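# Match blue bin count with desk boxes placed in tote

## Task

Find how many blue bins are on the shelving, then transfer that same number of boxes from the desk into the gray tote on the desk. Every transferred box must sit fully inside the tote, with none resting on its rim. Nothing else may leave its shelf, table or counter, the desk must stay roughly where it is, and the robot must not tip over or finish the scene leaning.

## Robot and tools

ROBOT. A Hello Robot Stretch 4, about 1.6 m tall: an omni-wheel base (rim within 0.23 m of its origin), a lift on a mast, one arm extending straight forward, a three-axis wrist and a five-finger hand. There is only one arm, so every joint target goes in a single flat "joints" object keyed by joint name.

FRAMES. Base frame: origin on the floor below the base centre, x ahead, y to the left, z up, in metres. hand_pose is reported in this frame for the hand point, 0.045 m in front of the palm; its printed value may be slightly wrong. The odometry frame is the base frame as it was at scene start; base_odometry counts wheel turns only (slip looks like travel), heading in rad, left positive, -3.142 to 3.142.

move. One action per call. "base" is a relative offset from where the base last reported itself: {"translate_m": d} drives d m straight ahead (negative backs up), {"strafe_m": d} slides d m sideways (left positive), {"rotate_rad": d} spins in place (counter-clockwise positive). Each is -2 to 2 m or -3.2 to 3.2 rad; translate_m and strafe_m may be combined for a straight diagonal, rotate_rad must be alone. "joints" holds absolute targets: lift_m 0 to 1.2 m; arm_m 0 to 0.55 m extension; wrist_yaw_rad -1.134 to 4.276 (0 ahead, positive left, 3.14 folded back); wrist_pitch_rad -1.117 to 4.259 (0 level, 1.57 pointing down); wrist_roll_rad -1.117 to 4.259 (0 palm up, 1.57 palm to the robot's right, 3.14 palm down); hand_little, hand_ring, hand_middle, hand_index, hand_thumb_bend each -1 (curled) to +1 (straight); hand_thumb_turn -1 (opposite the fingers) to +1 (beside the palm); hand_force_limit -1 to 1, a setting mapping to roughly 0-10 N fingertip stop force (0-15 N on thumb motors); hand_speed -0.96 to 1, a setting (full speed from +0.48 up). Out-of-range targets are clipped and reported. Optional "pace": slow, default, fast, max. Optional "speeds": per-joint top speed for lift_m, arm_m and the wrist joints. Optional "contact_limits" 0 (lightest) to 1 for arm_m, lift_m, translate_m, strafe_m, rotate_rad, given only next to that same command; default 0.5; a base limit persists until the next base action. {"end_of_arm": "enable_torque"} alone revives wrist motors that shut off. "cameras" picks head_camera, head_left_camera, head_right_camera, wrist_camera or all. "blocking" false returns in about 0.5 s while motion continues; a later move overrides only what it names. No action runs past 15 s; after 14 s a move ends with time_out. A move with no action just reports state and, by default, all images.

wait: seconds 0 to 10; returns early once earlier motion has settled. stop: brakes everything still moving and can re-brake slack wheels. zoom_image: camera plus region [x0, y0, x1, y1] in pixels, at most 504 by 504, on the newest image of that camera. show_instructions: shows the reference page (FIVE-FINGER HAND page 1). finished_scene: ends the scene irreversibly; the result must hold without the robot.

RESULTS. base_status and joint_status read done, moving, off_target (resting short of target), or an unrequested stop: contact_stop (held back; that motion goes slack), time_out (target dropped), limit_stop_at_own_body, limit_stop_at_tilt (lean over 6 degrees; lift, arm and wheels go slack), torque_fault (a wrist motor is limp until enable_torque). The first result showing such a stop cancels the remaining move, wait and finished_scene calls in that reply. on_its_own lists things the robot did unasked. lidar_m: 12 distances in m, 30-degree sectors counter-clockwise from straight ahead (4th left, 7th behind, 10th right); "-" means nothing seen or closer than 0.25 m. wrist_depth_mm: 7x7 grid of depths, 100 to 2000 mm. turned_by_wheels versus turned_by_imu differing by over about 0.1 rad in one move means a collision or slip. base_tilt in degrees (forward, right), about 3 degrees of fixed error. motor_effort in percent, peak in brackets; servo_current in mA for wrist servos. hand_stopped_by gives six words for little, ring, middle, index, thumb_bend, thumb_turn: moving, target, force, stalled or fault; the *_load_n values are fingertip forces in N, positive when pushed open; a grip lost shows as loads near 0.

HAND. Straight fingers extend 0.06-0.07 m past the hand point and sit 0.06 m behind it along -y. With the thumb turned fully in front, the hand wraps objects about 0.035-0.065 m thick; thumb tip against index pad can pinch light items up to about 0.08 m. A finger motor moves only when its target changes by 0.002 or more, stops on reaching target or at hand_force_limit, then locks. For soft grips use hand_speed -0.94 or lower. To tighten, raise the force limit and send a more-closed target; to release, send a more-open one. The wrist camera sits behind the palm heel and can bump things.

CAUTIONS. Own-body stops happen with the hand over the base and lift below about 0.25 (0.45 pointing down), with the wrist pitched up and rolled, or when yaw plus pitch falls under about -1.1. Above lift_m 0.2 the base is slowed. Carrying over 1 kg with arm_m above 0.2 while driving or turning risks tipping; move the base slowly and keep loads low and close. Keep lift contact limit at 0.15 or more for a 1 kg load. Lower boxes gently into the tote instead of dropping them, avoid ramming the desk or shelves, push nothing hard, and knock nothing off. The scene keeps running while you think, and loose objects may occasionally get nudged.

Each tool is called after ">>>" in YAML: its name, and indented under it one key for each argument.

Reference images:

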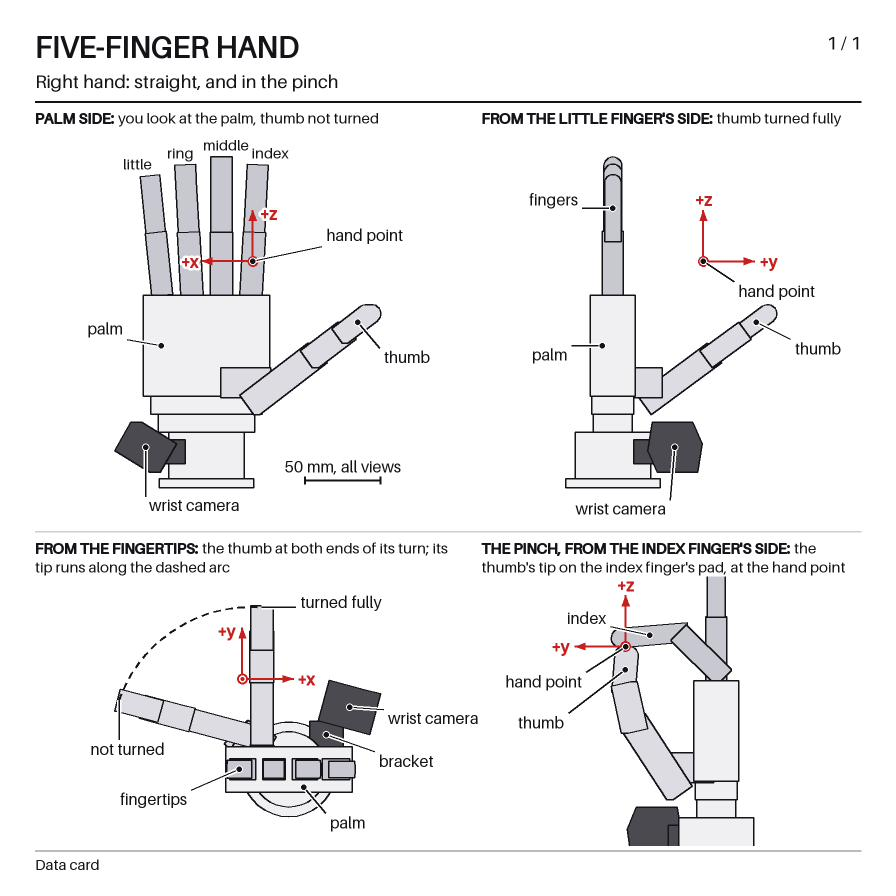

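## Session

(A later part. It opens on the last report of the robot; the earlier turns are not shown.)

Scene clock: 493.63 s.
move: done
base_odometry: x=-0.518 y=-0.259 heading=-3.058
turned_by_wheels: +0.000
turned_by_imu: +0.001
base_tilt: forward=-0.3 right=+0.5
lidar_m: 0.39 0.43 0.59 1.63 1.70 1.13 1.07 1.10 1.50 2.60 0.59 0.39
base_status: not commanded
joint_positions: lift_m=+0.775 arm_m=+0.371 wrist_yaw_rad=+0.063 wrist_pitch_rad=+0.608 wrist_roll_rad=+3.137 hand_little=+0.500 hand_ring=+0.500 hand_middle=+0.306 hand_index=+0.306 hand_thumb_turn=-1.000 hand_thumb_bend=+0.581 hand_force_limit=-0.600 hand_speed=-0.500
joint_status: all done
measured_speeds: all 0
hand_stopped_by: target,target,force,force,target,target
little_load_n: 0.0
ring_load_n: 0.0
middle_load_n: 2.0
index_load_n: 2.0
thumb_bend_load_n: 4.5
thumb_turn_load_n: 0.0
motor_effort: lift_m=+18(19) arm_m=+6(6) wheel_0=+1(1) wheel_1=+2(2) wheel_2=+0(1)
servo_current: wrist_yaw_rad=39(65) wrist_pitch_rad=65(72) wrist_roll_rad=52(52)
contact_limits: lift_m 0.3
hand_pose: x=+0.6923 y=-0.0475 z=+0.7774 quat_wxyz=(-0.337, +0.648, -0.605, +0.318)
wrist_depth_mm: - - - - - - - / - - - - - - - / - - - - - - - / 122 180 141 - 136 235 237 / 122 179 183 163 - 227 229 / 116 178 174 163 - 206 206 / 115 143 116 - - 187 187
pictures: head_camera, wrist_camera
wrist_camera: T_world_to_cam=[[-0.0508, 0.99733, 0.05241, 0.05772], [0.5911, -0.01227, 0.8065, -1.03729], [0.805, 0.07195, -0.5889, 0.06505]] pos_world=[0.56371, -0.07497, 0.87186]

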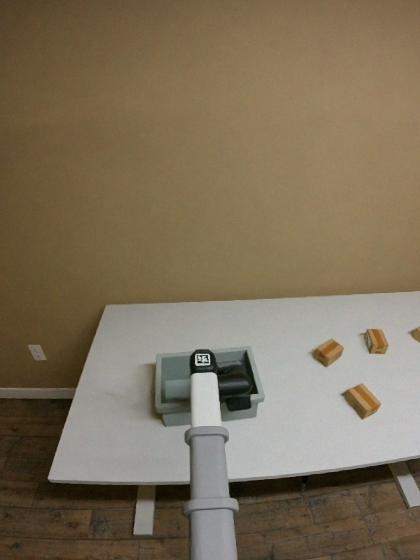

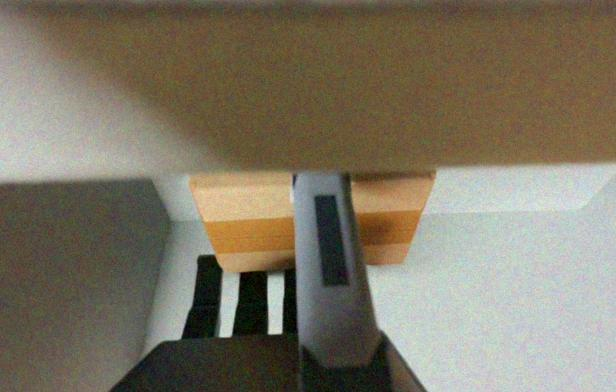

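>>> move:
  joints: {"lift_m": 0.769}
  pace: "slow"
  contact_limits: {"lift_m": 0.2}
  cameras: ["wrist_camera","head_left_camera"]

Scene clock: 501.40 s.
move: done
base_odometry: x=-0.518 y=-0.259 heading=-3.058
turned_by_wheels: +0.000
turned_by_imu: +0.001
base_tilt: forward=-0.3 right=+0.5
lidar_m: 0.40 0.43 0.60 1.62 1.71 1.13 1.07 1.10 1.51 2.60 0.57 0.41
base_status: not commanded
joint_positions: lift_m=+0.769 arm_m=+0.371 wrist_yaw_rad=+0.063 wrist_pitch_rad=+0.608 wrist_roll_rad=+3.137 hand_little=+0.500 hand_ring=+0.500 hand_middle=+0.306 hand_index=+0.306 hand_thumb_turn=-1.000 hand_thumb_bend=+0.581 hand_force_limit=-0.600 hand_speed=-0.500
joint_status: all done
measured_speeds: all 0
hand_stopped_by: target,target,force,force,target,target
little_load_n: 0.0
ring_load_n: 0.0
middle_load_n: 2.5
index_load_n: 2.0
thumb_bend_load_n: 4.0
thumb_turn_load_n: 0.5
motor_effort: lift_m=+18(18) arm_m=+6(6) wheel_0=+1(1) wheel_1=+2(2) wheel_2=+1(1)
servo_current: wrist_yaw_rad=52(59) wrist_pitch_rad=59(65) wrist_roll_rad=46(52)
contact_limits: lift_m 0.2
hand_pose: x=+0.6923 y=-0.0475 z=+0.7714 quat_wxyz=(-0.337, +0.648, -0.605, +0.318)
wrist_depth_mm: - - - - - - - / - - - - - - - / - - - - - - - / - - - - - - - / 122 179 188 169 - 228 229 / 116 177 174 163 - 206 207 / 115 144 116 - - 187 187
pictures: head_left_camera, wrist_camera
wrist_camera: T_world_to_cam=[[-0.0508, 0.99733, 0.05241, 0.05803], [0.5911, -0.01227, 0.8065, -1.03245], [0.805, 0.07195, -0.5889, 0.06151]] pos_world=[0.56371, -0.07497, 0.86586]

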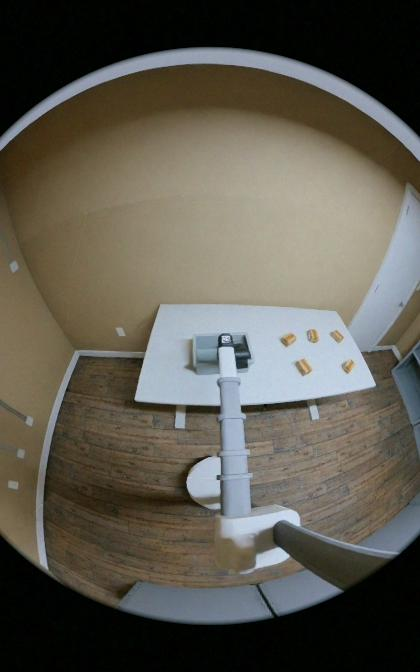

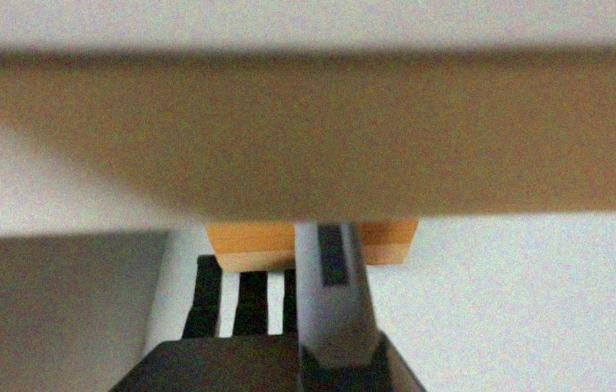

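>>> move:
  joints: {"lift_m": 0.767}
  pace: "slow"
  contact_limits: {"lift_m": 0.2}
  cameras: ["wrist_camera"]

Scene clock: 509.07 s.
move: done
base_odometry: x=-0.518 y=-0.259 heading=-3.058
turned_by_wheels: +0.000
turned_by_imu: +0.001
base_tilt: forward=-0.3 right=+0.5
lidar_m: 0.40 0.42 0.59 1.62 1.71 1.13 1.06 1.11 1.52 2.61 0.58 0.42
base_status: not commanded
joint_positions: lift_m=+0.767 arm_m=+0.371 wrist_yaw_rad=+0.063 wrist_pitch_rad=+0.608 wrist_roll_rad=+3.137 hand_little=+0.500 hand_ring=+0.500 hand_middle=+0.306 hand_index=+0.306 hand_thumb_turn=-1.000 hand_thumb_bend=+0.581 hand_force_limit=-0.600 hand_speed=-0.500
joint_status: all done
measured_speeds: all 0
hand_stopped_by: target,target,force,force,target,target
little_load_n: 0.0
ring_load_n: 0.0
middle_load_n: 2.0
index_load_n: 2.0
thumb_bend_load_n: 4.0
thumb_turn_load_n: 0.0
motor_effort: lift_m=+17(18) arm_m=+6(6) wheel_0=+0(1) wheel_1=+2(2) wheel_2=+1(1)
servo_current: wrist_yaw_rad=46(46) wrist_pitch_rad=72(72) wrist_roll_rad=52(52)
contact_limits: lift_m 0.2
hand_pose: x=+0.6923 y=-0.0475 z=+0.7695 quat_wxyz=(-0.337, +0.648, -0.605, +0.318)
wrist_depth_mm: - - - - - - - / - - - - - - - / - - - - - - - / - - - - - - - / 122 178 185 - - 227 227 / 116 178 174 163 - 205 206 / 115 144 116 - - 186 187
wrist_camera: T_world_to_cam=[[-0.0508, 0.99733, 0.05241, 0.05813], [0.5911, -0.01227, 0.8065, -1.03092], [0.805, 0.07195, -0.5889, 0.06039]] pos_world=[0.56371, -0.07497, 0.86396]

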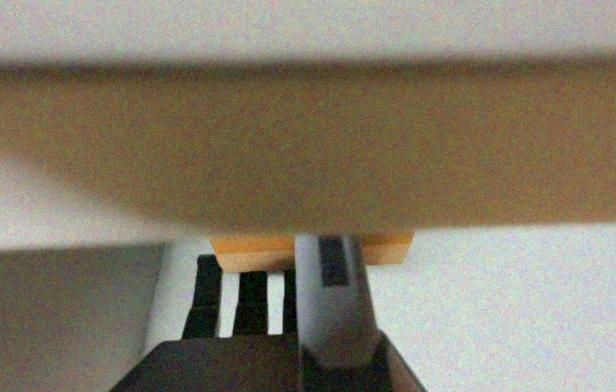

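>>> move:
  joints: {"hand_speed": -0.85, "hand_index": 0.5, "hand_middle": 0.5}
  cameras: ["wrist_camera"]

>>> move:
  joints: {"hand_speed": -0.6, "hand_thumb_bend": 0.85}
  cameras: ["wrist_camera"]

Scene clock: 513.33 s.
move: done
base_odometry: x=-0.518 y=-0.259 heading=-3.058
turned_by_wheels: +0.000
turned_by_imu: +0.001
base_tilt: forward=-0.3 right=+0.5
lidar_m: 0.39 0.45 0.60 1.62 1.70 1.12 1.06 1.10 1.53 2.59 0.56 0.40
base_status: not commanded
joint_positions: lift_m=+0.767 arm_m=+0.371 wrist_yaw_rad=+0.063 wrist_pitch_rad=+0.608 wrist_roll_rad=+3.137 hand_little=+0.500 hand_ring=+0.500 hand_middle=+0.500 hand_index=+0.500 hand_thumb_turn=-1.000 hand_thumb_bend=+0.580 hand_force_limit=-0.600 hand_speed=-0.850
joint_status: all done
measured_speeds: all 0
hand_stopped_by: target,target,target,target,target,target
little_load_n: 0.0
ring_load_n: 0.0
middle_load_n: 0.0
index_load_n: 0.0
thumb_bend_load_n: 0.0
thumb_turn_load_n: 0.0
motor_effort: lift_m=+18(18) arm_m=+6(6) wheel_0=+1(1) wheel_1=+2(2) wheel_2=+1(1)
servo_current: wrist_yaw_rad=59(59) wrist_pitch_rad=46(85) wrist_roll_rad=46(59)
contact_limits: lift_m 0.2
hand_pose: x=+0.6923 y=-0.0475 z=+0.7695 quat_wxyz=(-0.337, +0.648, -0.605, +0.318)
wrist_depth_mm: - - - - - - - / - - - - - - - / - - - - - - - / - - - - - - - / 122 193 184 - - 223 228 / 116 178 175 168 - 204 206 / 115 144 116 - - 186 187
wrist_camera: T_world_to_cam=[[-0.0508, 0.99733, 0.05241, 0.05813], [0.5911, -0.01227, 0.8065, -1.03092], [0.805, 0.07195, -0.5889, 0.06039]] pos_world=[0.56371, -0.07497, 0.86396]

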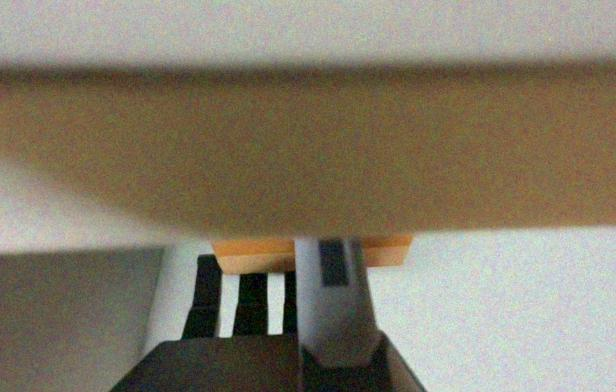

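Scene clock: 514.30 s.
move: done
base_odometry: x=-0.518 y=-0.259 heading=-3.058
turned_by_wheels: +0.000
turned_by_imu: +0.000
base_tilt: forward=-0.3 right=+0.5
lidar_m: 0.40 0.41 0.59 1.63 1.71 1.12 1.06 1.12 1.49 2.61 0.58 0.43
base_status: not commanded
joint_positions: lift_m=+0.767 arm_m=+0.371 wrist_yaw_rad=+0.063 wrist_pitch_rad=+0.608 wrist_roll_rad=+3.137 hand_little=+0.500 hand_ring=+0.500 hand_middle=+0.500 hand_index=+0.500 hand_thumb_turn=-1.000 hand_thumb_bend=+0.850 hand_force_limit=-0.600 hand_speed=-0.600
joint_status: all done
measured_speeds: all 0
hand_stopped_by: target,target,target,target,target,target
little_load_n: 0.5
ring_load_n: 0.0
middle_load_n: 0.0
index_load_n: 0.0
thumb_bend_load_n: 0.0
thumb_turn_load_n: 0.0
motor_effort: lift_m=+18(18) arm_m=+6(6) wheel_0=+1(1) wheel_1=+2(2) wheel_2=+1(1)
servo_current: wrist_yaw_rad=46(65) wrist_pitch_rad=52(78) wrist_roll_rad=52(52)
contact_limits: lift_m 0.2
hand_pose: x=+0.6923 y=-0.0475 z=+0.7695 quat_wxyz=(-0.337, +0.648, -0.605, +0.318)
wrist_depth_mm: - - - - - - - / - - - - - - - / - - - - - - - / - - - - - - - / 122 178 185 - - 227 228 / 116 177 174 168 - 204 205 / 115 144 116 - - 185 187
wrist_camera: T_world_to_cam=[[-0.0508, 0.99733, 0.05241, 0.05813], [0.5911, -0.01227, 0.8065, -1.03092], [0.805, 0.07195, -0.5889, 0.06039]] pos_world=[0.56371, -0.07497, 0.86396]

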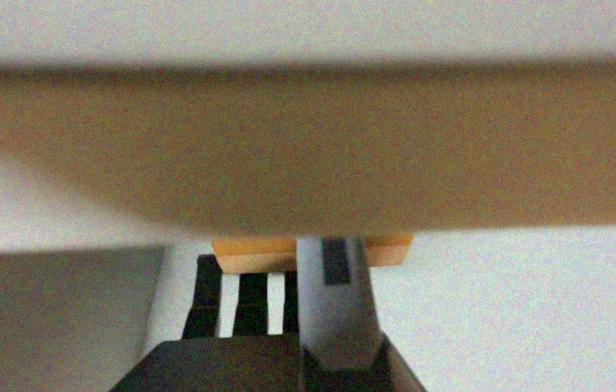

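>>> move:
  joints: {"lift_m": 0.82}
  pace: "slow"

>>> move:
  joints: {"lift_m": 1.0, "hand_speed": 0.3, "hand_thumb_turn": 1, "hand_little": 1, "hand_ring": 1, "hand_index": 1, "hand_middle": 1}
  cameras: ["wrist_camera", "head_camera"]

Scene clock: 518.80 s.
move: done
base_odometry: x=-0.518 y=-0.259 heading=-3.058
turned_by_wheels: +0.000
turned_by_imu: +0.001
base_tilt: forward=-0.3 right=+0.5
lidar_m: 0.38 0.45 0.57 1.63 1.70 1.11 1.06 1.11 1.50 2.60 0.56 0.41
base_status: not commanded
joint_positions: lift_m=+0.820 arm_m=+0.371 wrist_yaw_rad=+0.063 wrist_pitch_rad=+0.608 wrist_roll_rad=+3.137 hand_little=+0.500 hand_ring=+0.500 hand_middle=+0.500 hand_index=+0.500 hand_thumb_turn=-1.000 hand_thumb_bend=+0.850 hand_force_limit=-0.600 hand_speed=-0.600
joint_status: all done
measured_speeds: all 0
hand_stopped_by: target,target,target,target,target,target
little_load_n: 0.0
ring_load_n: 0.0
middle_load_n: 0.0
index_load_n: 0.0
thumb_bend_load_n: 0.0
thumb_turn_load_n: 0.0
motor_effort: lift_m=+24(27) arm_m=+6(6) wheel_0=+1(1) wheel_1=+2(2) wheel_2=+1(1)
servo_current: wrist_yaw_rad=52(65) wrist_pitch_rad=59(78) wrist_roll_rad=46(59)
hand_pose: x=+0.6923 y=-0.0475 z=+0.8219 quat_wxyz=(-0.337, +0.648, -0.605, +0.318)
wrist_depth_mm: 120 179 189 190 190 197 200 / 119 184 184 177 177 222 226 / 117 182 193 112 248 258 256 / 122 180 245 240 259 255 256 / 136 179 223 220 - 227 229 / 433 191 175 168 - 208 210 / 580 564 116 - - 627 640
pictures: none

Scene clock: 520.63 s.
move: done
base_odometry: x=-0.518 y=-0.259 heading=-3.057
turned_by_wheels: +0.000
turned_by_imu: +0.000
base_tilt: forward=-0.3 right=+0.5
lidar_m: 0.39 0.41 0.61 1.61 1.71 1.16 1.06 1.12 1.49 2.61 0.55 0.42
base_status: not commanded
joint_positions: lift_m=+1.000 arm_m=+0.371 wrist_yaw_rad=+0.063 wrist_pitch_rad=+0.607 wrist_roll_rad=+3.137 hand_little=+1.000 hand_ring=+1.000 hand_middle=+1.000 hand_index=+1.000 hand_thumb_turn=+1.000 hand_thumb_bend=+0.850 hand_force_limit=-0.600 hand_speed=+0.300
joint_status: all done
measured_speeds: all 0
hand_stopped_by: target,target,target,target,target,target
little_load_n: 0.0
ring_load_n: 0.0
middle_load_n: 0.0
index_load_n: 0.0
thumb_bend_load_n: 0.0
thumb_turn_load_n: 0.0
motor_effort: lift_m=+25(27) arm_m=+6(6) wheel_0=+1(2) wheel_1=+1(2) wheel_2=+1(1)
servo_current: wrist_yaw_rad=52(72) wrist_pitch_rad=46(72) wrist_roll_rad=39(59)
hand_pose: x=+0.6925 y=-0.0475 z=+1.0021 quat_wxyz=(-0.337, +0.647, -0.605, +0.318)
wrist_depth_mm: 368 362 347 325 379 368 279 / 413 418 373 384 370 353 436 / 477 480 347 347 343 517 517 / 564 569 574 591 603 615 627 / 691 707 707 723 732 732 - / 654 654 668 213 707 - - / 597 597 116 114 - - -
pictures: head_camera, wrist_camera
wrist_camera: T_world_to_cam=[[-0.05086, 0.99733, 0.05234, 0.04607], [0.59018, -0.01226, 0.80718, -1.21863], [0.80567, 0.07195, -0.58798, 0.19579]] pos_world=[0.56381, -0.07497, 1.09636]

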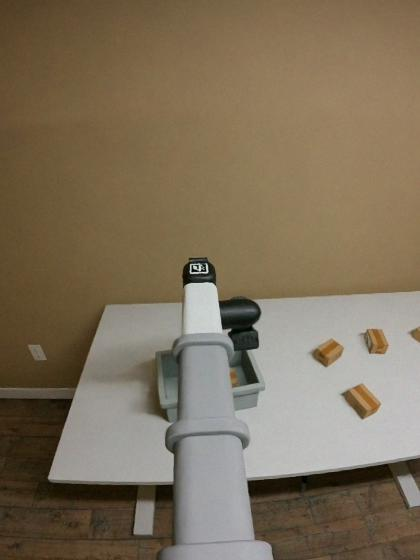

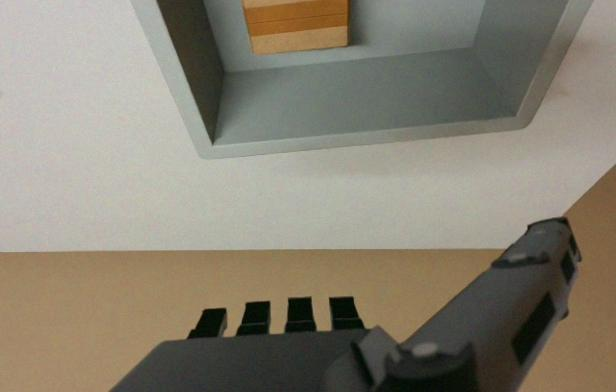

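>>> move:
  base: {"strafe_m": -0.874}
  joints: {"arm_m": 0.235, "wrist_yaw_rad": 0.532}

>>> move:
  joints: {"lift_m": 0.88}
  cameras: ["wrist_camera", "head_camera"]

Scene clock: 539.73 s.
move: done
base_odometry: x=-0.592 y=+0.612 heading=-3.057
turned_by_wheels: +0.000
turned_by_imu: +0.003
base_tilt: forward=-0.3 right=+0.5
lidar_m: 0.37 0.41 0.58 2.54 1.55 1.12 1.06 1.11 1.48 1.72 1.68 0.40
base_status: done
joint_positions: lift_m=+1.000 arm_m=+0.235 wrist_yaw_rad=+0.530 wrist_pitch_rad=+0.607 wrist_roll_rad=+3.137 hand_little=+1.000 hand_ring=+1.000 hand_middle=+1.000 hand_index=+1.000 hand_thumb_turn=+1.000 hand_thumb_bend=+0.850 hand_force_limit=-0.600 hand_speed=+0.300
joint_status: all done
measured_speeds: all 0
hand_stopped_by: target,target,target,target,target,target
little_load_n: 0.0
ring_load_n: -0.5
middle_load_n: 0.0
index_load_n: 0.0
thumb_bend_load_n: 0.0
thumb_turn_load_n: 0.0
motor_effort: lift_m=+23(25) arm_m=-6(9) wheel_0=+0(11) wheel_1=+1(10) wheel_2=+1(5)
servo_current: wrist_yaw_rad=52(111) wrist_pitch_rad=52(72) wrist_roll_rad=46(59)
hand_pose: x=+0.5620 y=+0.0254 z=+1.0022 quat_wxyz=(-0.402, +0.770, -0.439, +0.231)
wrist_depth_mm: 370 370 375 382 384 392 399 / 413 421 421 430 436 442 452 / 473 455 484 496 508 496 480 / 559 564 585 559 603 615 627 / 668 699 707 732 741 732 - / 654 715 788 216 917 - - / 609 654 116 114 - - -
pictures: none

Scene clock: 541.27 s.
move: done
base_odometry: x=-0.592 y=+0.612 heading=-3.057
turned_by_wheels: +0.000
turned_by_imu: +0.000
base_tilt: forward=-0.3 right=+0.5
lidar_m: 0.40 0.42 0.58 2.53 1.56 1.10 1.05 1.09 1.51 1.74 1.67 0.40
base_status: not commanded
joint_positions: lift_m=+0.880 arm_m=+0.235 wrist_yaw_rad=+0.530 wrist_pitch_rad=+0.607 wrist_roll_rad=+3.137 hand_little=+1.000 hand_ring=+1.000 hand_middle=+1.000 hand_index=+1.000 hand_thumb_turn=+1.000 hand_thumb_bend=+0.850 hand_force_limit=-0.600 hand_speed=+0.300
joint_status: all done
measured_speeds: all 0
hand_stopped_by: target,target,target,target,target,target
little_load_n: 0.0
ring_load_n: 0.0
middle_load_n: 0.0
index_load_n: 0.0
thumb_bend_load_n: 0.0
thumb_turn_load_n: 0.0
motor_effort: lift_m=+18(22) arm_m=-6(6) wheel_0=+0(0) wheel_1=+1(1) wheel_2=+1(2)
servo_current: wrist_yaw_rad=39(65) wrist_pitch_rad=59(72) wrist_roll_rad=46(52)
hand_pose: x=+0.5620 y=+0.0254 z=+0.8826 quat_wxyz=(-0.402, +0.770, -0.439, +0.231)
wrist_depth_mm: 249 251 219 213 259 264 267 / 281 283 272 233 294 300 306 / 322 329 330 338 343 349 355 / 377 370 392 399 407 418 397 / 459 392 480 477 500 496 - / 580 597 564 214 580 - - / 603 647 116 114 - - -
pictures: head_camera, wrist_camera
wrist_camera: T_world_to_cam=[[-0.49419, 0.86778, 0.05233, 0.22544], [0.53255, 0.25461, 0.8072, -1.01873], [0.68715, 0.42677, -0.58796, 0.28292]] pos_world=[0.45952, -0.057, 0.97686]

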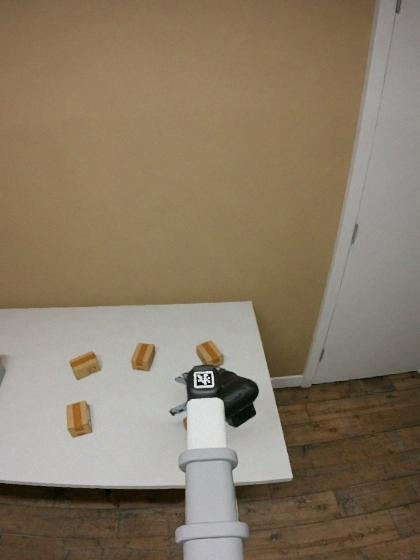

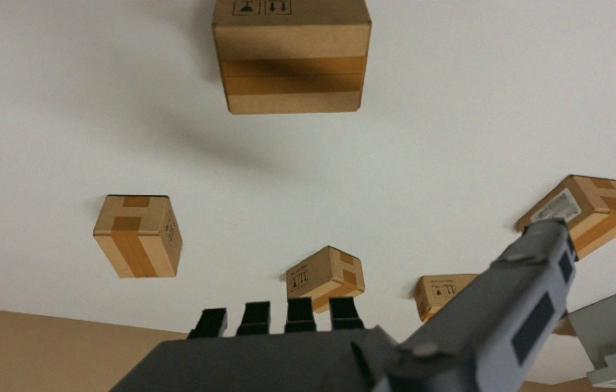

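>>> move:
  base: {"strafe_m": -0.005}
  joints: {"arm_m": 0.238, "hand_thumb_turn": -1, "hand_thumb_bend": 0.8}

>>> move:
  joints: {"lift_m": 0.7636}
  pace: "slow"
  contact_limits: {"lift_m": 0.2}
  cameras: ["wrist_camera"]

>>> move:
  joints: {"hand_speed": -0.9, "hand_force_limit": -0.8, "hand_thumb_bend": 0.59}

>>> move:
  joints: {"hand_speed": -0.8, "hand_index": 0.55, "hand_middle": 0.55}
  cameras: ["wrist_camera"]

Scene clock: 549.97 s.
move: done
base_odometry: x=-0.592 y=+0.617 heading=-3.057
turned_by_wheels: +0.000
turned_by_imu: +0.001
base_tilt: forward=-0.3 right=+0.5
lidar_m: 0.39 0.42 0.59 2.53 1.56 1.12 1.04 1.12 1.50 1.73 1.67 0.40
base_status: done
joint_positions: lift_m=+0.880 arm_m=+0.238 wrist_yaw_rad=+0.530 wrist_pitch_rad=+0.607 wrist_roll_rad=+3.137 hand_little=+1.000 hand_ring=+1.000 hand_middle=+1.000 hand_index=+1.000 hand_thumb_turn=-1.000 hand_thumb_bend=+0.800 hand_force_limit=-0.600 hand_speed=+0.300
joint_status: all done
measured_speeds: all 0
hand_stopped_by: target,target,target,target,target,target
little_load_n: 0.0
ring_load_n: 0.0
middle_load_n: 0.0
index_load_n: 0.0
thumb_bend_load_n: 0.0
thumb_turn_load_n: 0.0
motor_effort: lift_m=+17(19) arm_m=+6(7) wheel_0=+2(7) wheel_1=-1(7) wheel_2=+1(3)
servo_current: wrist_yaw_rad=59(59) wrist_pitch_rad=52(72) wrist_roll_rad=46(52)
hand_pose: x=+0.5647 y=+0.0254 z=+0.8826 quat_wxyz=(-0.402, +0.770, -0.439, +0.231)
wrist_depth_mm: 248 252 242 213 255 264 268 / 281 282 272 227 290 300 306 / 322 329 330 113 343 349 353 / 377 370 392 399 - 421 397 / 459 392 473 488 - 512 424 / 580 591 559 508 - 647 676 / 603 647 116 - - 917 1008
pictures: none

Scene clock: 551.77 s.
move: done
base_odometry: x=-0.592 y=+0.617 heading=-3.057
turned_by_wheels: +0.000
turned_by_imu: +0.000
base_tilt: forward=-0.3 right=+0.5
lidar_m: 0.38 0.43 0.59 2.54 1.56 1.11 1.07 1.10 1.52 1.73 1.68 0.40
base_status: not commanded
joint_positions: lift_m=+0.764 arm_m=+0.238 wrist_yaw_rad=+0.530 wrist_pitch_rad=+0.607 wrist_roll_rad=+3.137 hand_little=+1.000 hand_ring=+1.000 hand_middle=+1.000 hand_index=+1.000 hand_thumb_turn=-1.000 hand_thumb_bend=+0.800 hand_force_limit=-0.600 hand_speed=+0.300
joint_status: all done
measured_speeds: all 0
hand_stopped_by: target,target,target,target,target,target
little_load_n: 0.0
ring_load_n: 0.0
middle_load_n: -0.5
index_load_n: 0.0
thumb_bend_load_n: 0.0
thumb_turn_load_n: 0.0
motor_effort: lift_m=+18(18) arm_m=+6(6) wheel_0=+2(2) wheel_1=-1(1) wheel_2=+1(1)
servo_current: wrist_yaw_rad=39(65) wrist_pitch_rad=59(72) wrist_roll_rad=52(59)
contact_limits: lift_m 0.2
hand_pose: x=+0.5647 y=+0.0254 z=+0.7662 quat_wxyz=(-0.402, +0.770, -0.439, +0.231)
wrist_depth_mm: 132 134 136 138 139 141 142 / 149 151 153 151 158 160 163 / 172 174 152 112 148 186 190 / 204 206 137 - 137 224 226 / 245 250 232 163 - 274 281 / 303 301 297 298 - 362 368 / 387 286 116 - - 473 544
wrist_camera: T_world_to_cam=[[-0.49419, 0.86778, 0.05233, 0.23286], [0.53255, 0.25461, 0.8072, -0.92629], [0.68715, 0.42677, -0.58796, 0.21268]] pos_world=[0.46222, -0.057, 0.86056]

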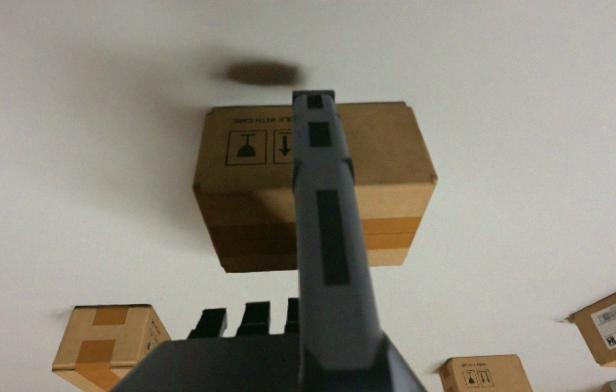

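Scene clock: 553.70 s.
move: done
base_odometry: x=-0.592 y=+0.617 heading=-3.057
turned_by_wheels: +0.000
turned_by_imu: +0.000
base_tilt: forward=-0.3 right=+0.4
lidar_m: 0.38 0.43 0.58 2.53 1.57 1.11 1.05 1.11 1.50 1.73 1.68 0.40
base_status: not commanded
joint_positions: lift_m=+0.764 arm_m=+0.238 wrist_yaw_rad=+0.530 wrist_pitch_rad=+0.607 wrist_roll_rad=+3.137 hand_little=+1.000 hand_ring=+1.000 hand_middle=+1.000 hand_index=+1.000 hand_thumb_turn=-1.000 hand_thumb_bend=+0.590 hand_force_limit=-0.800 hand_speed=-0.900
joint_status: all done
measured_speeds: all 0
hand_stopped_by: target,target,target,target,target,target
little_load_n: 0.0
ring_load_n: 0.0
middle_load_n: 0.0
index_load_n: -0.5
thumb_bend_load_n: 0.0
thumb_turn_load_n: 0.0
motor_effort: lift_m=+18(18) arm_m=+6(7) wheel_0=+2(2) wheel_1=-1(1) wheel_2=+1(1)
servo_current: wrist_yaw_rad=65(65) wrist_pitch_rad=33(78) wrist_roll_rad=39(52)
contact_limits: lift_m 0.2
hand_pose: x=+0.5647 y=+0.0254 z=+0.7662 quat_wxyz=(-0.402, +0.770, -0.439, +0.231)
wrist_depth_mm: 132 133 135 138 139 141 143 / 149 151 153 154 158 160 163 / 172 174 152 144 148 186 189 / 200 205 137 - 137 224 226 / 244 250 233 163 - 276 282 / 303 301 297 301 - 362 370 / 384 286 116 - - 473 549
pictures: none

Scene clock: 555.00 s.
move: done
base_odometry: x=-0.592 y=+0.617 heading=-3.057
turned_by_wheels: +0.000
turned_by_imu: +0.000
base_tilt: forward=-0.4 right=+0.6
lidar_m: 0.38 0.42 0.58 2.53 1.58 1.10 1.07 1.10 1.51 1.73 1.69 0.39
base_status: not commanded
joint_positions: lift_m=+0.764 arm_m=+0.238 wrist_yaw_rad=+0.530 wrist_pitch_rad=+0.607 wrist_roll_rad=+3.137 hand_little=+1.000 hand_ring=+1.000 hand_middle=+0.550 hand_index=+0.550 hand_thumb_turn=-1.000 hand_thumb_bend=+0.590 hand_force_limit=-0.800 hand_speed=-0.800
joint_status: all done
measured_speeds: all 0
hand_stopped_by: target,target,target,target,target,target
little_load_n: 0.0
ring_load_n: 0.0
middle_load_n: 0.0
index_load_n: 0.0
thumb_bend_load_n: 0.0
thumb_turn_load_n: 0.0
motor_effort: lift_m=+17(18) arm_m=+6(6) wheel_0=+2(2) wheel_1=-1(1) wheel_2=+1(2)
servo_current: wrist_yaw_rad=33(65) wrist_pitch_rad=52(65) wrist_roll_rad=46(52)
contact_limits: lift_m 0.2
hand_pose: x=+0.5647 y=+0.0254 z=+0.7662 quat_wxyz=(-0.402, +0.770, -0.439, +0.231)
wrist_depth_mm: 132 134 135 137 139 141 143 / 149 151 153 155 158 160 163 / 172 174 152 143 148 186 190 / 200 206 136 - 137 224 226 / 243 251 233 163 - 277 282 / 304 303 298 180 - 362 370 / 387 286 116 - - 473 544
wrist_camera: T_world_to_cam=[[-0.49419, 0.86778, 0.05233, 0.23286], [0.53255, 0.25461, 0.8072, -0.92629], [0.68715, 0.42677, -0.58796, 0.21268]] pos_world=[0.46222, -0.057, 0.86056]

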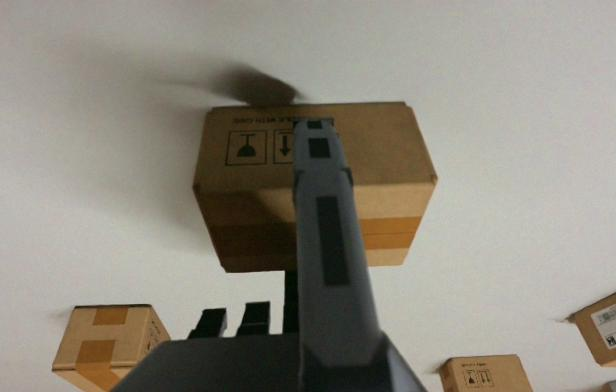

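Same geometry as before. Close.

>>> move:
  joints: {"hand_speed": -0.93, "hand_force_limit": -0.55, "hand_index": 0.1, "hand_middle": 0.1}

>>> move:
  joints: {"lift_m": 0.80}
  pace: "slow"
  cameras: ["wrist_camera"]

Scene clock: 560.93 s.
move: off_target
base_odometry: x=-0.592 y=+0.617 heading=-3.057
turned_by_wheels: +0.000
turned_by_imu: +0.001
base_tilt: forward=-0.3 right=+0.5
lidar_m: 0.38 0.42 0.60 2.54 1.55 1.12 1.06 1.11 1.50 1.73 1.67 0.40
base_status: not commanded
joint_positions: lift_m=+0.764 arm_m=+0.238 wrist_yaw_rad=+0.530 wrist_pitch_rad=+0.607 wrist_roll_rad=+3.137 hand_little=+1.000 hand_ring=+1.000 hand_middle=+0.302 hand_index=+0.296 hand_thumb_turn=-1.000 hand_thumb_bend=+0.591 hand_force_limit=-0.550 hand_speed=-0.930
joint_status: hand_middle off_target (ended at +0.302, target +0.100); hand_index off_target (ended at +0.296, target +0.100); the others done
measured_speeds: all 0
hand_stopped_by: target,target,force,force,target,target
little_load_n: 0.0
ring_load_n: 0.0
middle_load_n: 2.0
index_load_n: 2.5
thumb_bend_load_n: 3.5
thumb_turn_load_n: 0.0
motor_effort: lift_m=+18(18) arm_m=+6(7) wheel_0=+2(2) wheel_1=-1(1) wheel_2=+1(2)
servo_current: wrist_yaw_rad=39(65) wrist_pitch_rad=46(65) wrist_roll_rad=52(52)
contact_limits: lift_m 0.2
hand_pose: x=+0.5647 y=+0.0254 z=+0.7662 quat_wxyz=(-0.402, +0.770, -0.439, +0.231)
wrist_depth_mm: 133 134 136 138 139 142 147 / 149 151 153 155 158 161 164 / 172 174 146 135 144 187 190 / 203 206 135 - 137 225 228 / 245 249 234 163 - 279 285 / 306 301 297 168 - 364 370 / 384 286 116 - - 473 559
pictures: none

Scene clock: 562.07 s.
move: done
base_odometry: x=-0.592 y=+0.617 heading=-3.057
turned_by_wheels: +0.000
turned_by_imu: +0.000
base_tilt: forward=-0.3 right=+0.5
lidar_m: 0.39 0.43 0.58 2.53 1.56 1.11 1.06 1.10 1.50 1.73 1.67 0.41
base_status: not commanded
joint_positions: lift_m=+0.800 arm_m=+0.238 wrist_yaw_rad=+0.530 wrist_pitch_rad=+0.607 wrist_roll_rad=+3.137 hand_little=+1.000 hand_ring=+1.000 hand_middle=+0.302 hand_index=+0.296 hand_thumb_turn=-1.000 hand_thumb_bend=+0.591 hand_force_limit=-0.550 hand_speed=-0.930
joint_status: all done
measured_speeds: all 0
hand_stopped_by: target,target,force,force,target,target
little_load_n: 0.0
ring_load_n: 0.0
middle_load_n: 2.0
index_load_n: 2.5
thumb_bend_load_n: 4.0
thumb_turn_load_n: 0.0
motor_effort: lift_m=+25(26) arm_m=+6(6) wheel_0=+2(3) wheel_1=-1(1) wheel_2=+1(2)
servo_current: wrist_yaw_rad=46(65) wrist_pitch_rad=65(65) wrist_roll_rad=46(52)
hand_pose: x=+0.5647 y=+0.0254 z=+0.8020 quat_wxyz=(-0.402, +0.770, -0.439, +0.231)
wrist_depth_mm: 167 170 171 173 175 179 181 / 190 191 193 192 196 202 206 / 217 220 146 134 144 236 239 / 255 260 135 - 137 282 287 / 309 314 296 163 - 349 357 / 387 319 375 169 - 455 439 / 525 343 116 - - 504 676
wrist_camera: T_world_to_cam=[[-0.49419, 0.86778, 0.05233, 0.23098], [0.53255, 0.25461, 0.8072, -0.95518], [0.68715, 0.42677, -0.58796, 0.23373]] pos_world=[0.46222, -0.057, 0.89636]

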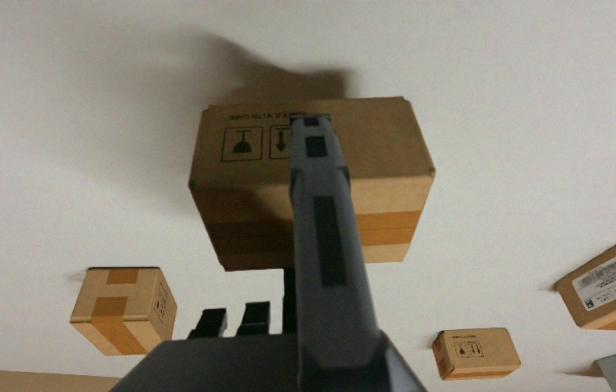

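>>> move:
  joints: {"lift_m": 1.0, "wrist_yaw_rad": 0.065}

>>> move:
  base: {"strafe_m": 0.97}
  joints: {"hand_speed": -0.5, "hand_ring": 0.5, "hand_little": 0.5}
  cameras: ["wrist_camera","head_camera"]

Scene clock: 567.77 s.
move: done
base_odometry: x=-0.592 y=+0.617 heading=-3.057
turned_by_wheels: +0.000
turned_by_imu: +0.001
base_tilt: forward=-0.3 right=+0.5
lidar_m: 0.38 0.40 0.58 2.53 1.53 1.12 1.05 1.11 1.50 1.72 1.67 0.39
base_status: not commanded
joint_positions: lift_m=+1.000 arm_m=+0.238 wrist_yaw_rad=+0.067 wrist_pitch_rad=+0.607 wrist_roll_rad=+3.137 hand_little=+1.000 hand_ring=+1.000 hand_middle=+0.302 hand_index=+0.296 hand_thumb_turn=-1.000 hand_thumb_bend=+0.591 hand_force_limit=-0.550 hand_speed=-0.930
joint_status: all done
measured_speeds: all 0
hand_stopped_by: target,target,force,force,target,target
little_load_n: 0.0
ring_load_n: 0.0
middle_load_n: 2.0
index_load_n: 2.5
thumb_bend_load_n: 4.0
thumb_turn_load_n: 0.0
motor_effort: lift_m=+24(27) arm_m=+6(6) wheel_0=+1(3) wheel_1=+1(1) wheel_2=+1(2)
servo_current: wrist_yaw_rad=52(163) wrist_pitch_rad=46(65) wrist_roll_rad=52(59)
hand_pose: x=+0.5597 y=-0.0468 z=+1.0021 quat_wxyz=(-0.338, +0.649, -0.604, +0.317)
wrist_depth_mm: 1098 392 375 379 384 389 394 / 1182 1205 424 421 427 442 449 / 1078 1098 146 134 144 512 521 / 946 1025 134 - 137 569 615 / 866 891 640 163 - 750 768 / 778 798 809 170 - 854 866 / 715 741 116 - - 798 788
pictures: none

Scene clock: 572.33 s.
move: done
base_odometry: x=-0.510 y=-0.350 heading=-3.057
turned_by_wheels: +0.000
turned_by_imu: +0.000
base_tilt: forward=-0.3 right=+0.5
lidar_m: 0.39 0.43 1.62 1.52 1.61 1.13 1.06 1.10 1.50 2.69 0.60 0.41
base_status: done
joint_positions: lift_m=+1.000 arm_m=+0.238 wrist_yaw_rad=+0.067 wrist_pitch_rad=+0.607 wrist_roll_rad=+3.137 hand_little=+0.500 hand_ring=+0.500 hand_middle=+0.302 hand_index=+0.296 hand_thumb_turn=-1.000 hand_thumb_bend=+0.591 hand_force_limit=-0.550 hand_speed=-0.500
joint_status: all done
measured_speeds: all 0
hand_stopped_by: target,target,force,force,target,target
little_load_n: 0.0
ring_load_n: 0.0
middle_load_n: 2.0
index_load_n: 2.5
thumb_bend_load_n: 4.0
thumb_turn_load_n: 0.0
motor_effort: lift_m=+24(25) arm_m=+6(6) wheel_0=+1(11) wheel_1=-1(11) wheel_2=+1(5)
servo_current: wrist_yaw_rad=39(72) wrist_pitch_rad=46(78) wrist_roll_rad=46(59)
hand_pose: x=+0.5597 y=-0.0469 z=+1.0021 quat_wxyz=(-0.338, +0.649, -0.604, +0.317)
wrist_depth_mm: 368 359 357 351 368 392 397 / 392 298 290 289 291 442 455 / 462 415 146 134 144 512 539 / 559 439 135 - 136 621 1078 / 676 683 184 163 - 904 976 / 778 788 174 169 - 854 866 / 723 715 116 - - 778 788
pictures: head_camera, wrist_camera
wrist_camera: T_world_to_cam=[[-0.0548, 0.99712, 0.05244, 0.04079], [0.59022, -0.01001, 0.80718, -1.14024], [0.80538, 0.07519, -0.58797, 0.30311]] pos_world=[0.43111, -0.07488, 1.09646]

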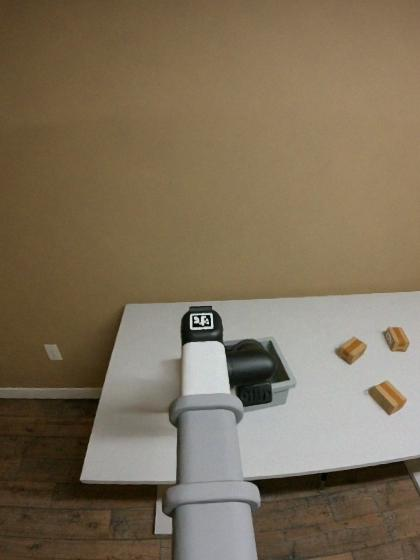

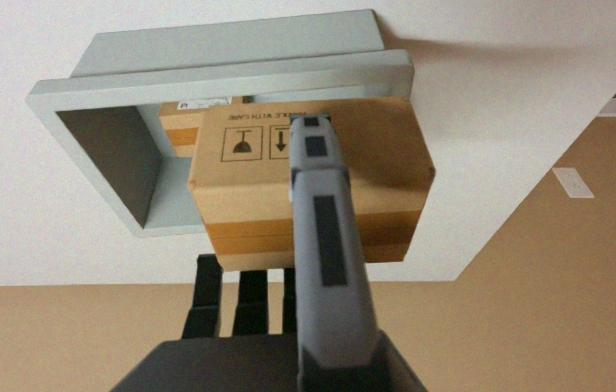

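>>> zoom_image:
  camera: "wrist_camera"
  region: [10, 0, 450, 250]

Scaled by 1.145.

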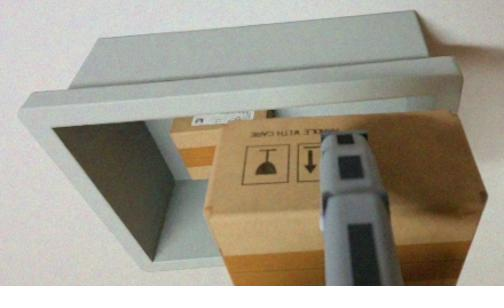

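>>> move:
  base: {"strafe_m": 0.0137}
  joints: {"arm_m": 0.390, "wrist_yaw_rad": 0.10, "hand_little": -0.9, "hand_ring": 0.48}
  cameras: ["wrist_camera"]

>>> move:
  joints: {"lift_m": 0.88}
  pace: "slow"
  cameras: ["wrist_camera","head_camera"]

Scene clock: 598.40 s.
move: done
base_odometry: x=-0.509 y=-0.364 heading=-3.057
turned_by_wheels: +0.000
turned_by_imu: +0.001
base_tilt: forward=-0.2 right=+0.5
lidar_m: 0.39 0.43 1.59 1.52 1.59 1.13 1.05 1.09 1.52 2.71 0.57 0.42
base_status: done
joint_positions: lift_m=+1.000 arm_m=+0.390 wrist_yaw_rad=+0.098 wrist_pitch_rad=+0.607 wrist_roll_rad=+3.137 hand_little=-0.900 hand_ring=+0.480 hand_middle=+0.302 hand_index=+0.296 hand_thumb_turn=-1.000 hand_thumb_bend=+0.591 hand_force_limit=-0.550 hand_speed=-0.500
joint_status: all done
measured_speeds: all 0
hand_stopped_by: target,target,force,force,target,target
little_load_n: 0.0
ring_load_n: 0.0
middle_load_n: 2.5
index_load_n: 2.5
thumb_bend_load_n: 4.0
thumb_turn_load_n: 0.0
motor_effort: lift_m=+23(24) arm_m=+6(9) wheel_0=+2(8) wheel_1=+1(9) wheel_2=+1(4)
servo_current: wrist_yaw_rad=46(111) wrist_pitch_rad=52(72) wrist_roll_rad=52(52)
hand_pose: x=+0.7131 y=-0.0422 z=+1.0021 quat_wxyz=(-0.343, +0.658, -0.594, +0.312)
wrist_depth_mm: 293 364 362 368 317 389 394 / 301 332 327 322 319 442 445 / 469 484 150 133 144 508 976 / 554 564 133 - 142 640 904 / 661 668 145 156 - 768 788 / 621 627 143 160 - 699 715 / 564 564 116 - - 640 634
wrist_camera: T_world_to_cam=[[-0.08538, 0.99497, 0.05236, 0.06633], [0.59024, 0.00817, 0.80719, -1.22997], [0.8027, 0.09982, -0.58797, 0.18217]] pos_world=[0.58541, -0.07413, 1.09646]

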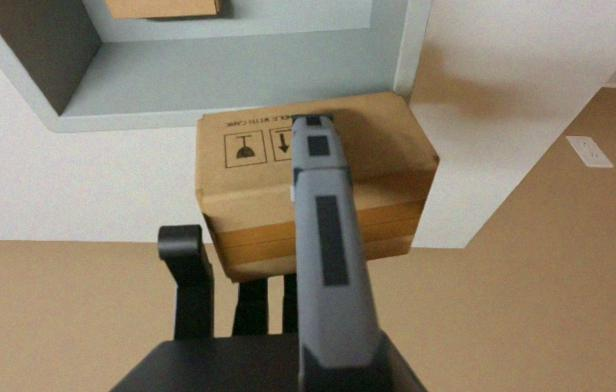

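Scene clock: 600.23 s.
move: done
base_odometry: x=-0.509 y=-0.364 heading=-3.057
turned_by_wheels: +0.000
turned_by_imu: +0.000
base_tilt: forward=-0.3 right=+0.5
lidar_m: 0.40 0.45 1.58 1.51 1.59 1.13 1.07 1.11 1.52 2.71 0.57 0.42
base_status: not commanded
joint_positions: lift_m=+0.880 arm_m=+0.390 wrist_yaw_rad=+0.098 wrist_pitch_rad=+0.607 wrist_roll_rad=+3.137 hand_little=-0.900 hand_ring=+0.480 hand_middle=+0.302 hand_index=+0.296 hand_thumb_turn=-1.000 hand_thumb_bend=+0.591 hand_force_limit=-0.550 hand_speed=-0.500
joint_status: all done
measured_speeds: all 0
hand_stopped_by: target,target,force,force,target,target
little_load_n: 0.0
ring_load_n: -0.5
middle_load_n: 2.5
index_load_n: 2.5
thumb_bend_load_n: 4.0
thumb_turn_load_n: 0.0
motor_effort: lift_m=+18(24) arm_m=+6(6) wheel_0=+2(2) wheel_1=+0(1) wheel_2=+1(1)
servo_current: wrist_yaw_rad=59(65) wrist_pitch_rad=52(72) wrist_roll_rad=46(59)
hand_pose: x=+0.7131 y=-0.0422 z=+0.8826 quat_wxyz=(-0.343, +0.658, -0.594, +0.312)
wrist_depth_mm: 196 197 244 251 249 148 260 / 232 222 277 281 252 161 307 / 271 283 150 134 144 191 353 / 250 247 133 - 143 415 418 / 236 239 143 155 - 512 759 / 580 603 144 160 - 683 707 / 564 564 116 - - 647 640
pictures: head_camera, wrist_camera
wrist_camera: T_world_to_cam=[[-0.08538, 0.99497, 0.05236, 0.07259], [0.59024, 0.00817, 0.80719, -1.13343], [0.8027, 0.09982, -0.58797, 0.11185]] pos_world=[0.58541, -0.07413, 0.97686]

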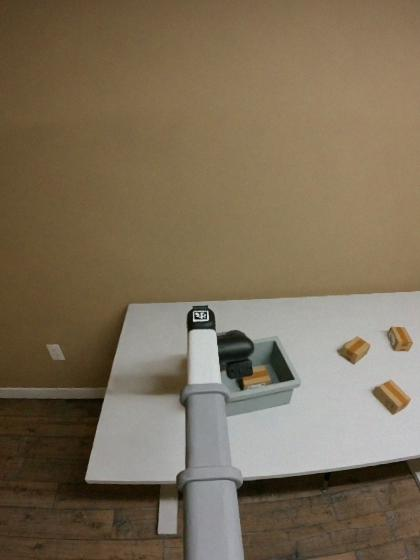

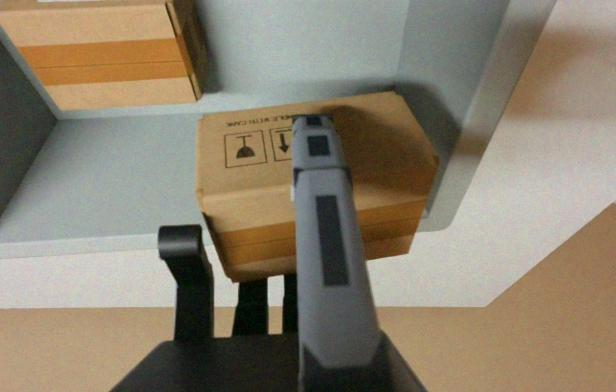

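>>> zoom_image:
  camera: "wrist_camera"
  region: [160, 60, 480, 340]

Scaled by 1.575.

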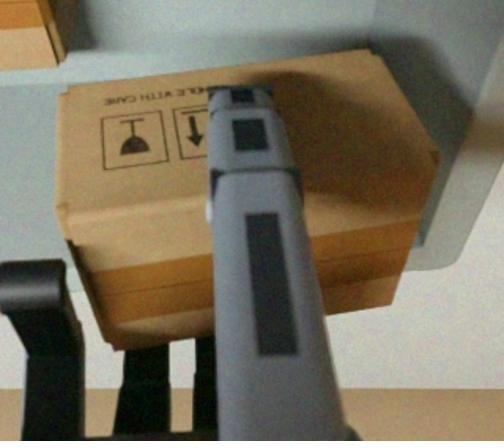

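>>> move:
  base: {"strafe_m": 0.0162}
  joints: {"lift_m": 0.90, "arm_m": 0.401, "wrist_yaw_rad": -0.02, "wrist_pitch_rad": 0.643}
  cameras: ["wrist_camera"]

Scene clock: 647.33 s.
move: done
base_odometry: x=-0.508 y=-0.380 heading=-3.056
turned_by_wheels: +0.000
turned_by_imu: +0.001
base_tilt: forward=-0.3 right=+0.5
lidar_m: 0.40 0.44 1.56 1.49 1.56 1.12 1.07 1.11 1.50 2.73 0.59 0.42
base_status: done
joint_positions: lift_m=+0.900 arm_m=+0.401 wrist_yaw_rad=-0.018 wrist_pitch_rad=+0.644 wrist_roll_rad=+3.137 hand_little=-0.900 hand_ring=+0.480 hand_middle=+0.302 hand_index=+0.296 hand_thumb_turn=-1.000 hand_thumb_bend=+0.591 hand_force_limit=-0.550 hand_speed=-0.500
joint_status: all done
measured_speeds: all 0
hand_stopped_by: target,target,force,force,target,target
little_load_n: 0.0
ring_load_n: 0.0
middle_load_n: 2.5
index_load_n: 2.5
thumb_bend_load_n: 4.0
thumb_turn_load_n: 0.0
motor_effort: lift_m=+25(26) arm_m=+6(8) wheel_0=+1(7) wheel_1=+0(10) wheel_2=+1(4)
servo_current: wrist_yaw_rad=46(85) wrist_pitch_rad=39(59) wrist_roll_rad=52(52)
hand_pose: x=+0.7117 y=-0.0594 z=+0.8968 quat_wxyz=(-0.313, +0.628, -0.637, +0.320)
wrist_depth_mm: 248 220 257 267 259 158 282 / 259 238 283 294 265 182 319 / 278 314 150 134 144 342 366 / 268 273 134 - 143 430 433 / 263 259 143 156 - 517 569 / 574 591 144 159 - 627 654 / 609 609 116 - - 609 597
wrist_camera: T_world_to_cam=[[0.03167, 0.99815, 0.05187, 0.00613], [0.61627, -0.06036, 0.78522, -1.1469], [0.7869, 0.00709, -0.61705, 0.15489]] pos_world=[0.58473, -0.07644, 0.99582]

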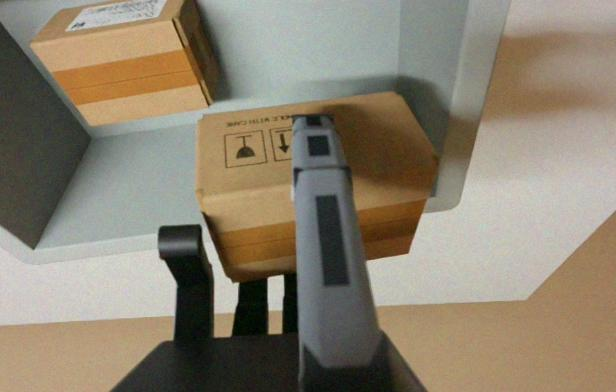

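>>> move:
  joints: {"lift_m": 0.785}
  pace: "slow"
  contact_limits: {"lift_m": 0.2}
  cameras: ["wrist_camera"]

Scene clock: 651.47 s.
move: done
base_odometry: x=-0.508 y=-0.380 heading=-3.056
turned_by_wheels: +0.000
turned_by_imu: +0.001
base_tilt: forward=-0.4 right=+0.5
lidar_m: 0.40 0.42 1.58 1.52 1.57 1.13 1.06 1.11 1.50 2.73 0.59 0.42
base_status: not commanded
joint_positions: lift_m=+0.785 arm_m=+0.401 wrist_yaw_rad=-0.018 wrist_pitch_rad=+0.644 wrist_roll_rad=+3.137 hand_little=-0.900 hand_ring=+0.480 hand_middle=+0.302 hand_index=+0.296 hand_thumb_turn=-1.000 hand_thumb_bend=+0.591 hand_force_limit=-0.550 hand_speed=-0.500
joint_status: all done
measured_speeds: all 0
hand_stopped_by: target,target,force,force,target,target
little_load_n: 0.5
ring_load_n: 0.0
middle_load_n: 2.0
index_load_n: 2.0
thumb_bend_load_n: 4.5
thumb_turn_load_n: 0.0
motor_effort: lift_m=+18(23) arm_m=+6(7) wheel_0=+1(2) wheel_1=+0(0) wheel_2=+1(1)
servo_current: wrist_yaw_rad=39(72) wrist_pitch_rad=52(65) wrist_roll_rad=46(52)
contact_limits: lift_m 0.2
hand_pose: x=+0.7116 y=-0.0594 z=+0.7823 quat_wxyz=(-0.313, +0.628, -0.637, +0.320)
wrist_depth_mm: - - - - - - - / - - 178 172 172 144 - / 149 155 150 134 144 145 - / 146 153 133 - 143 158 115 / 174 172 143 156 - 163 - / 224 213 151 163 - 171 - / 201 194 116 - - 166 126
wrist_camera: T_world_to_cam=[[0.03168, 0.99815, 0.05187, 0.01207], [0.61632, -0.06036, 0.78518, -1.05699], [0.78686, 0.00709, -0.61709, 0.0843]] pos_world=[0.58473, -0.07644, 0.88132]

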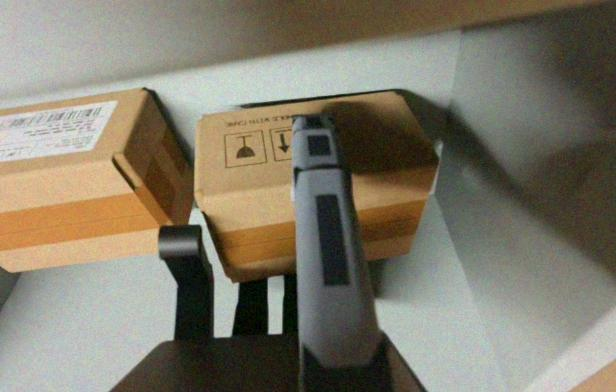

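>>> move:
  joints: {"lift_m": 0.7765}
  pace: "slow"
  contact_limits: {"lift_m": 0.2}
  cameras: ["wrist_camera"]

Scene clock: 654.70 s.
move: done
base_odometry: x=-0.508 y=-0.380 heading=-3.056
turned_by_wheels: +0.000
turned_by_imu: +0.001
base_tilt: forward=-0.3 right=+0.5
lidar_m: 0.41 0.44 1.58 1.51 1.58 1.12 1.06 1.10 1.51 2.72 0.57 0.43
base_status: not commanded
joint_positions: lift_m=+0.777 arm_m=+0.401 wrist_yaw_rad=-0.018 wrist_pitch_rad=+0.644 wrist_roll_rad=+3.137 hand_little=-0.900 hand_ring=+0.480 hand_middle=+0.302 hand_index=+0.296 hand_thumb_turn=-1.000 hand_thumb_bend=+0.591 hand_force_limit=-0.550 hand_speed=-0.500
joint_status: all done
measured_speeds: all 0
hand_stopped_by: target,target,force,force,target,target
little_load_n: 0.0
ring_load_n: -0.5
middle_load_n: 2.5
index_load_n: 2.0
thumb_bend_load_n: 4.5
thumb_turn_load_n: 0.0
motor_effort: lift_m=+17(19) arm_m=+6(6) wheel_0=+1(1) wheel_1=+0(0) wheel_2=+1(1)
servo_current: wrist_yaw_rad=33(65) wrist_pitch_rad=46(59) wrist_roll_rad=46(52)
contact_limits: lift_m 0.2
hand_pose: x=+0.7116 y=-0.0594 z=+0.7739 quat_wxyz=(-0.313, +0.628, -0.637, +0.320)
wrist_depth_mm: - - - - - - - / - - - - - - - / - - 141 127 143 145 - / 135 150 133 - 141 158 115 / 160 157 144 157 - 163 - / 222 214 150 163 - 173 - / 200 193 116 - - 165 -
wrist_camera: T_world_to_cam=[[0.03168, 0.99815, 0.05186, 0.01251], [0.61638, -0.06036, 0.78513, -1.05038], [0.78681, 0.00709, -0.61716, 0.0792]] pos_world=[0.58473, -0.07644, 0.87292]

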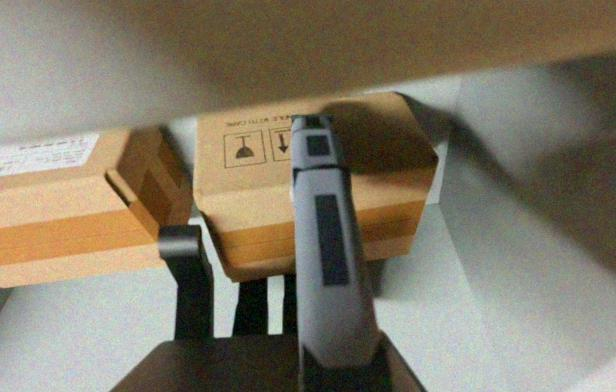

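>>> move:
  joints: {"wrist_roll_rad": 3.18}
  cameras: ["wrist_camera"]

Scene clock: 672.90 s.
move: done
base_odometry: x=-0.508 y=-0.380 heading=-3.056
turned_by_wheels: +0.000
turned_by_imu: +0.001
base_tilt: forward=-0.3 right=+0.5
lidar_m: 0.41 0.45 1.58 1.51 1.57 1.12 1.07 1.12 1.50 2.72 0.57 0.42
base_status: not commanded
joint_positions: lift_m=+0.777 arm_m=+0.401 wrist_yaw_rad=-0.018 wrist_pitch_rad=+0.644 wrist_roll_rad=+3.177 hand_little=-0.900 hand_ring=+0.480 hand_middle=+0.302 hand_index=+0.296 hand_thumb_turn=-1.000 hand_thumb_bend=+0.591 hand_force_limit=-0.550 hand_speed=-0.500
joint_status: all done
measured_speeds: all 0
hand_stopped_by: target,target,force,force,target,target
little_load_n: 0.0
ring_load_n: 0.0
middle_load_n: 2.5
index_load_n: 2.5
thumb_bend_load_n: 4.5
thumb_turn_load_n: 0.0
motor_effort: lift_m=+18(18) arm_m=+6(7) wheel_0=+1(1) wheel_1=+0(0) wheel_2=+1(1)
servo_current: wrist_yaw_rad=65(65) wrist_pitch_rad=46(59) wrist_roll_rad=46(72)
contact_limits: lift_m 0.2
hand_pose: x=+0.7124 y=-0.0570 z=+0.7748 quat_wxyz=(-0.319, +0.616, -0.649, +0.313)
wrist_depth_mm: - - - - - - - / - - - - - - - / - - 141 122 144 143 - / 134 148 133 - 142 151 110 / 153 159 143 156 - 160 114 / 222 217 150 163 - 173 - / 204 196 116 - - 163 -
wrist_camera: T_world_to_cam=[[0.05541, 0.99496, 0.08357, -0.03156], [0.61397, -0.09995, 0.78297, -1.05032], [0.78738, 0.00793, -0.61641, 0.07821]] pos_world=[0.58503, -0.0742, 0.87322]

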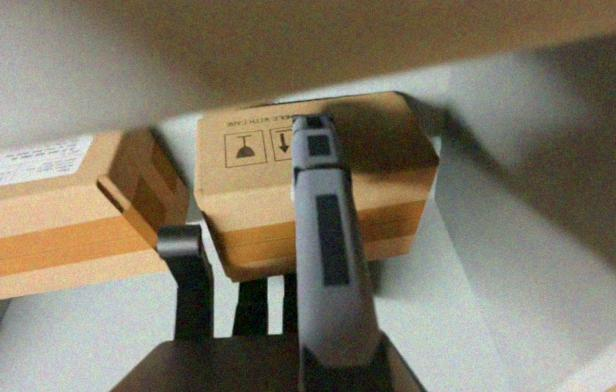

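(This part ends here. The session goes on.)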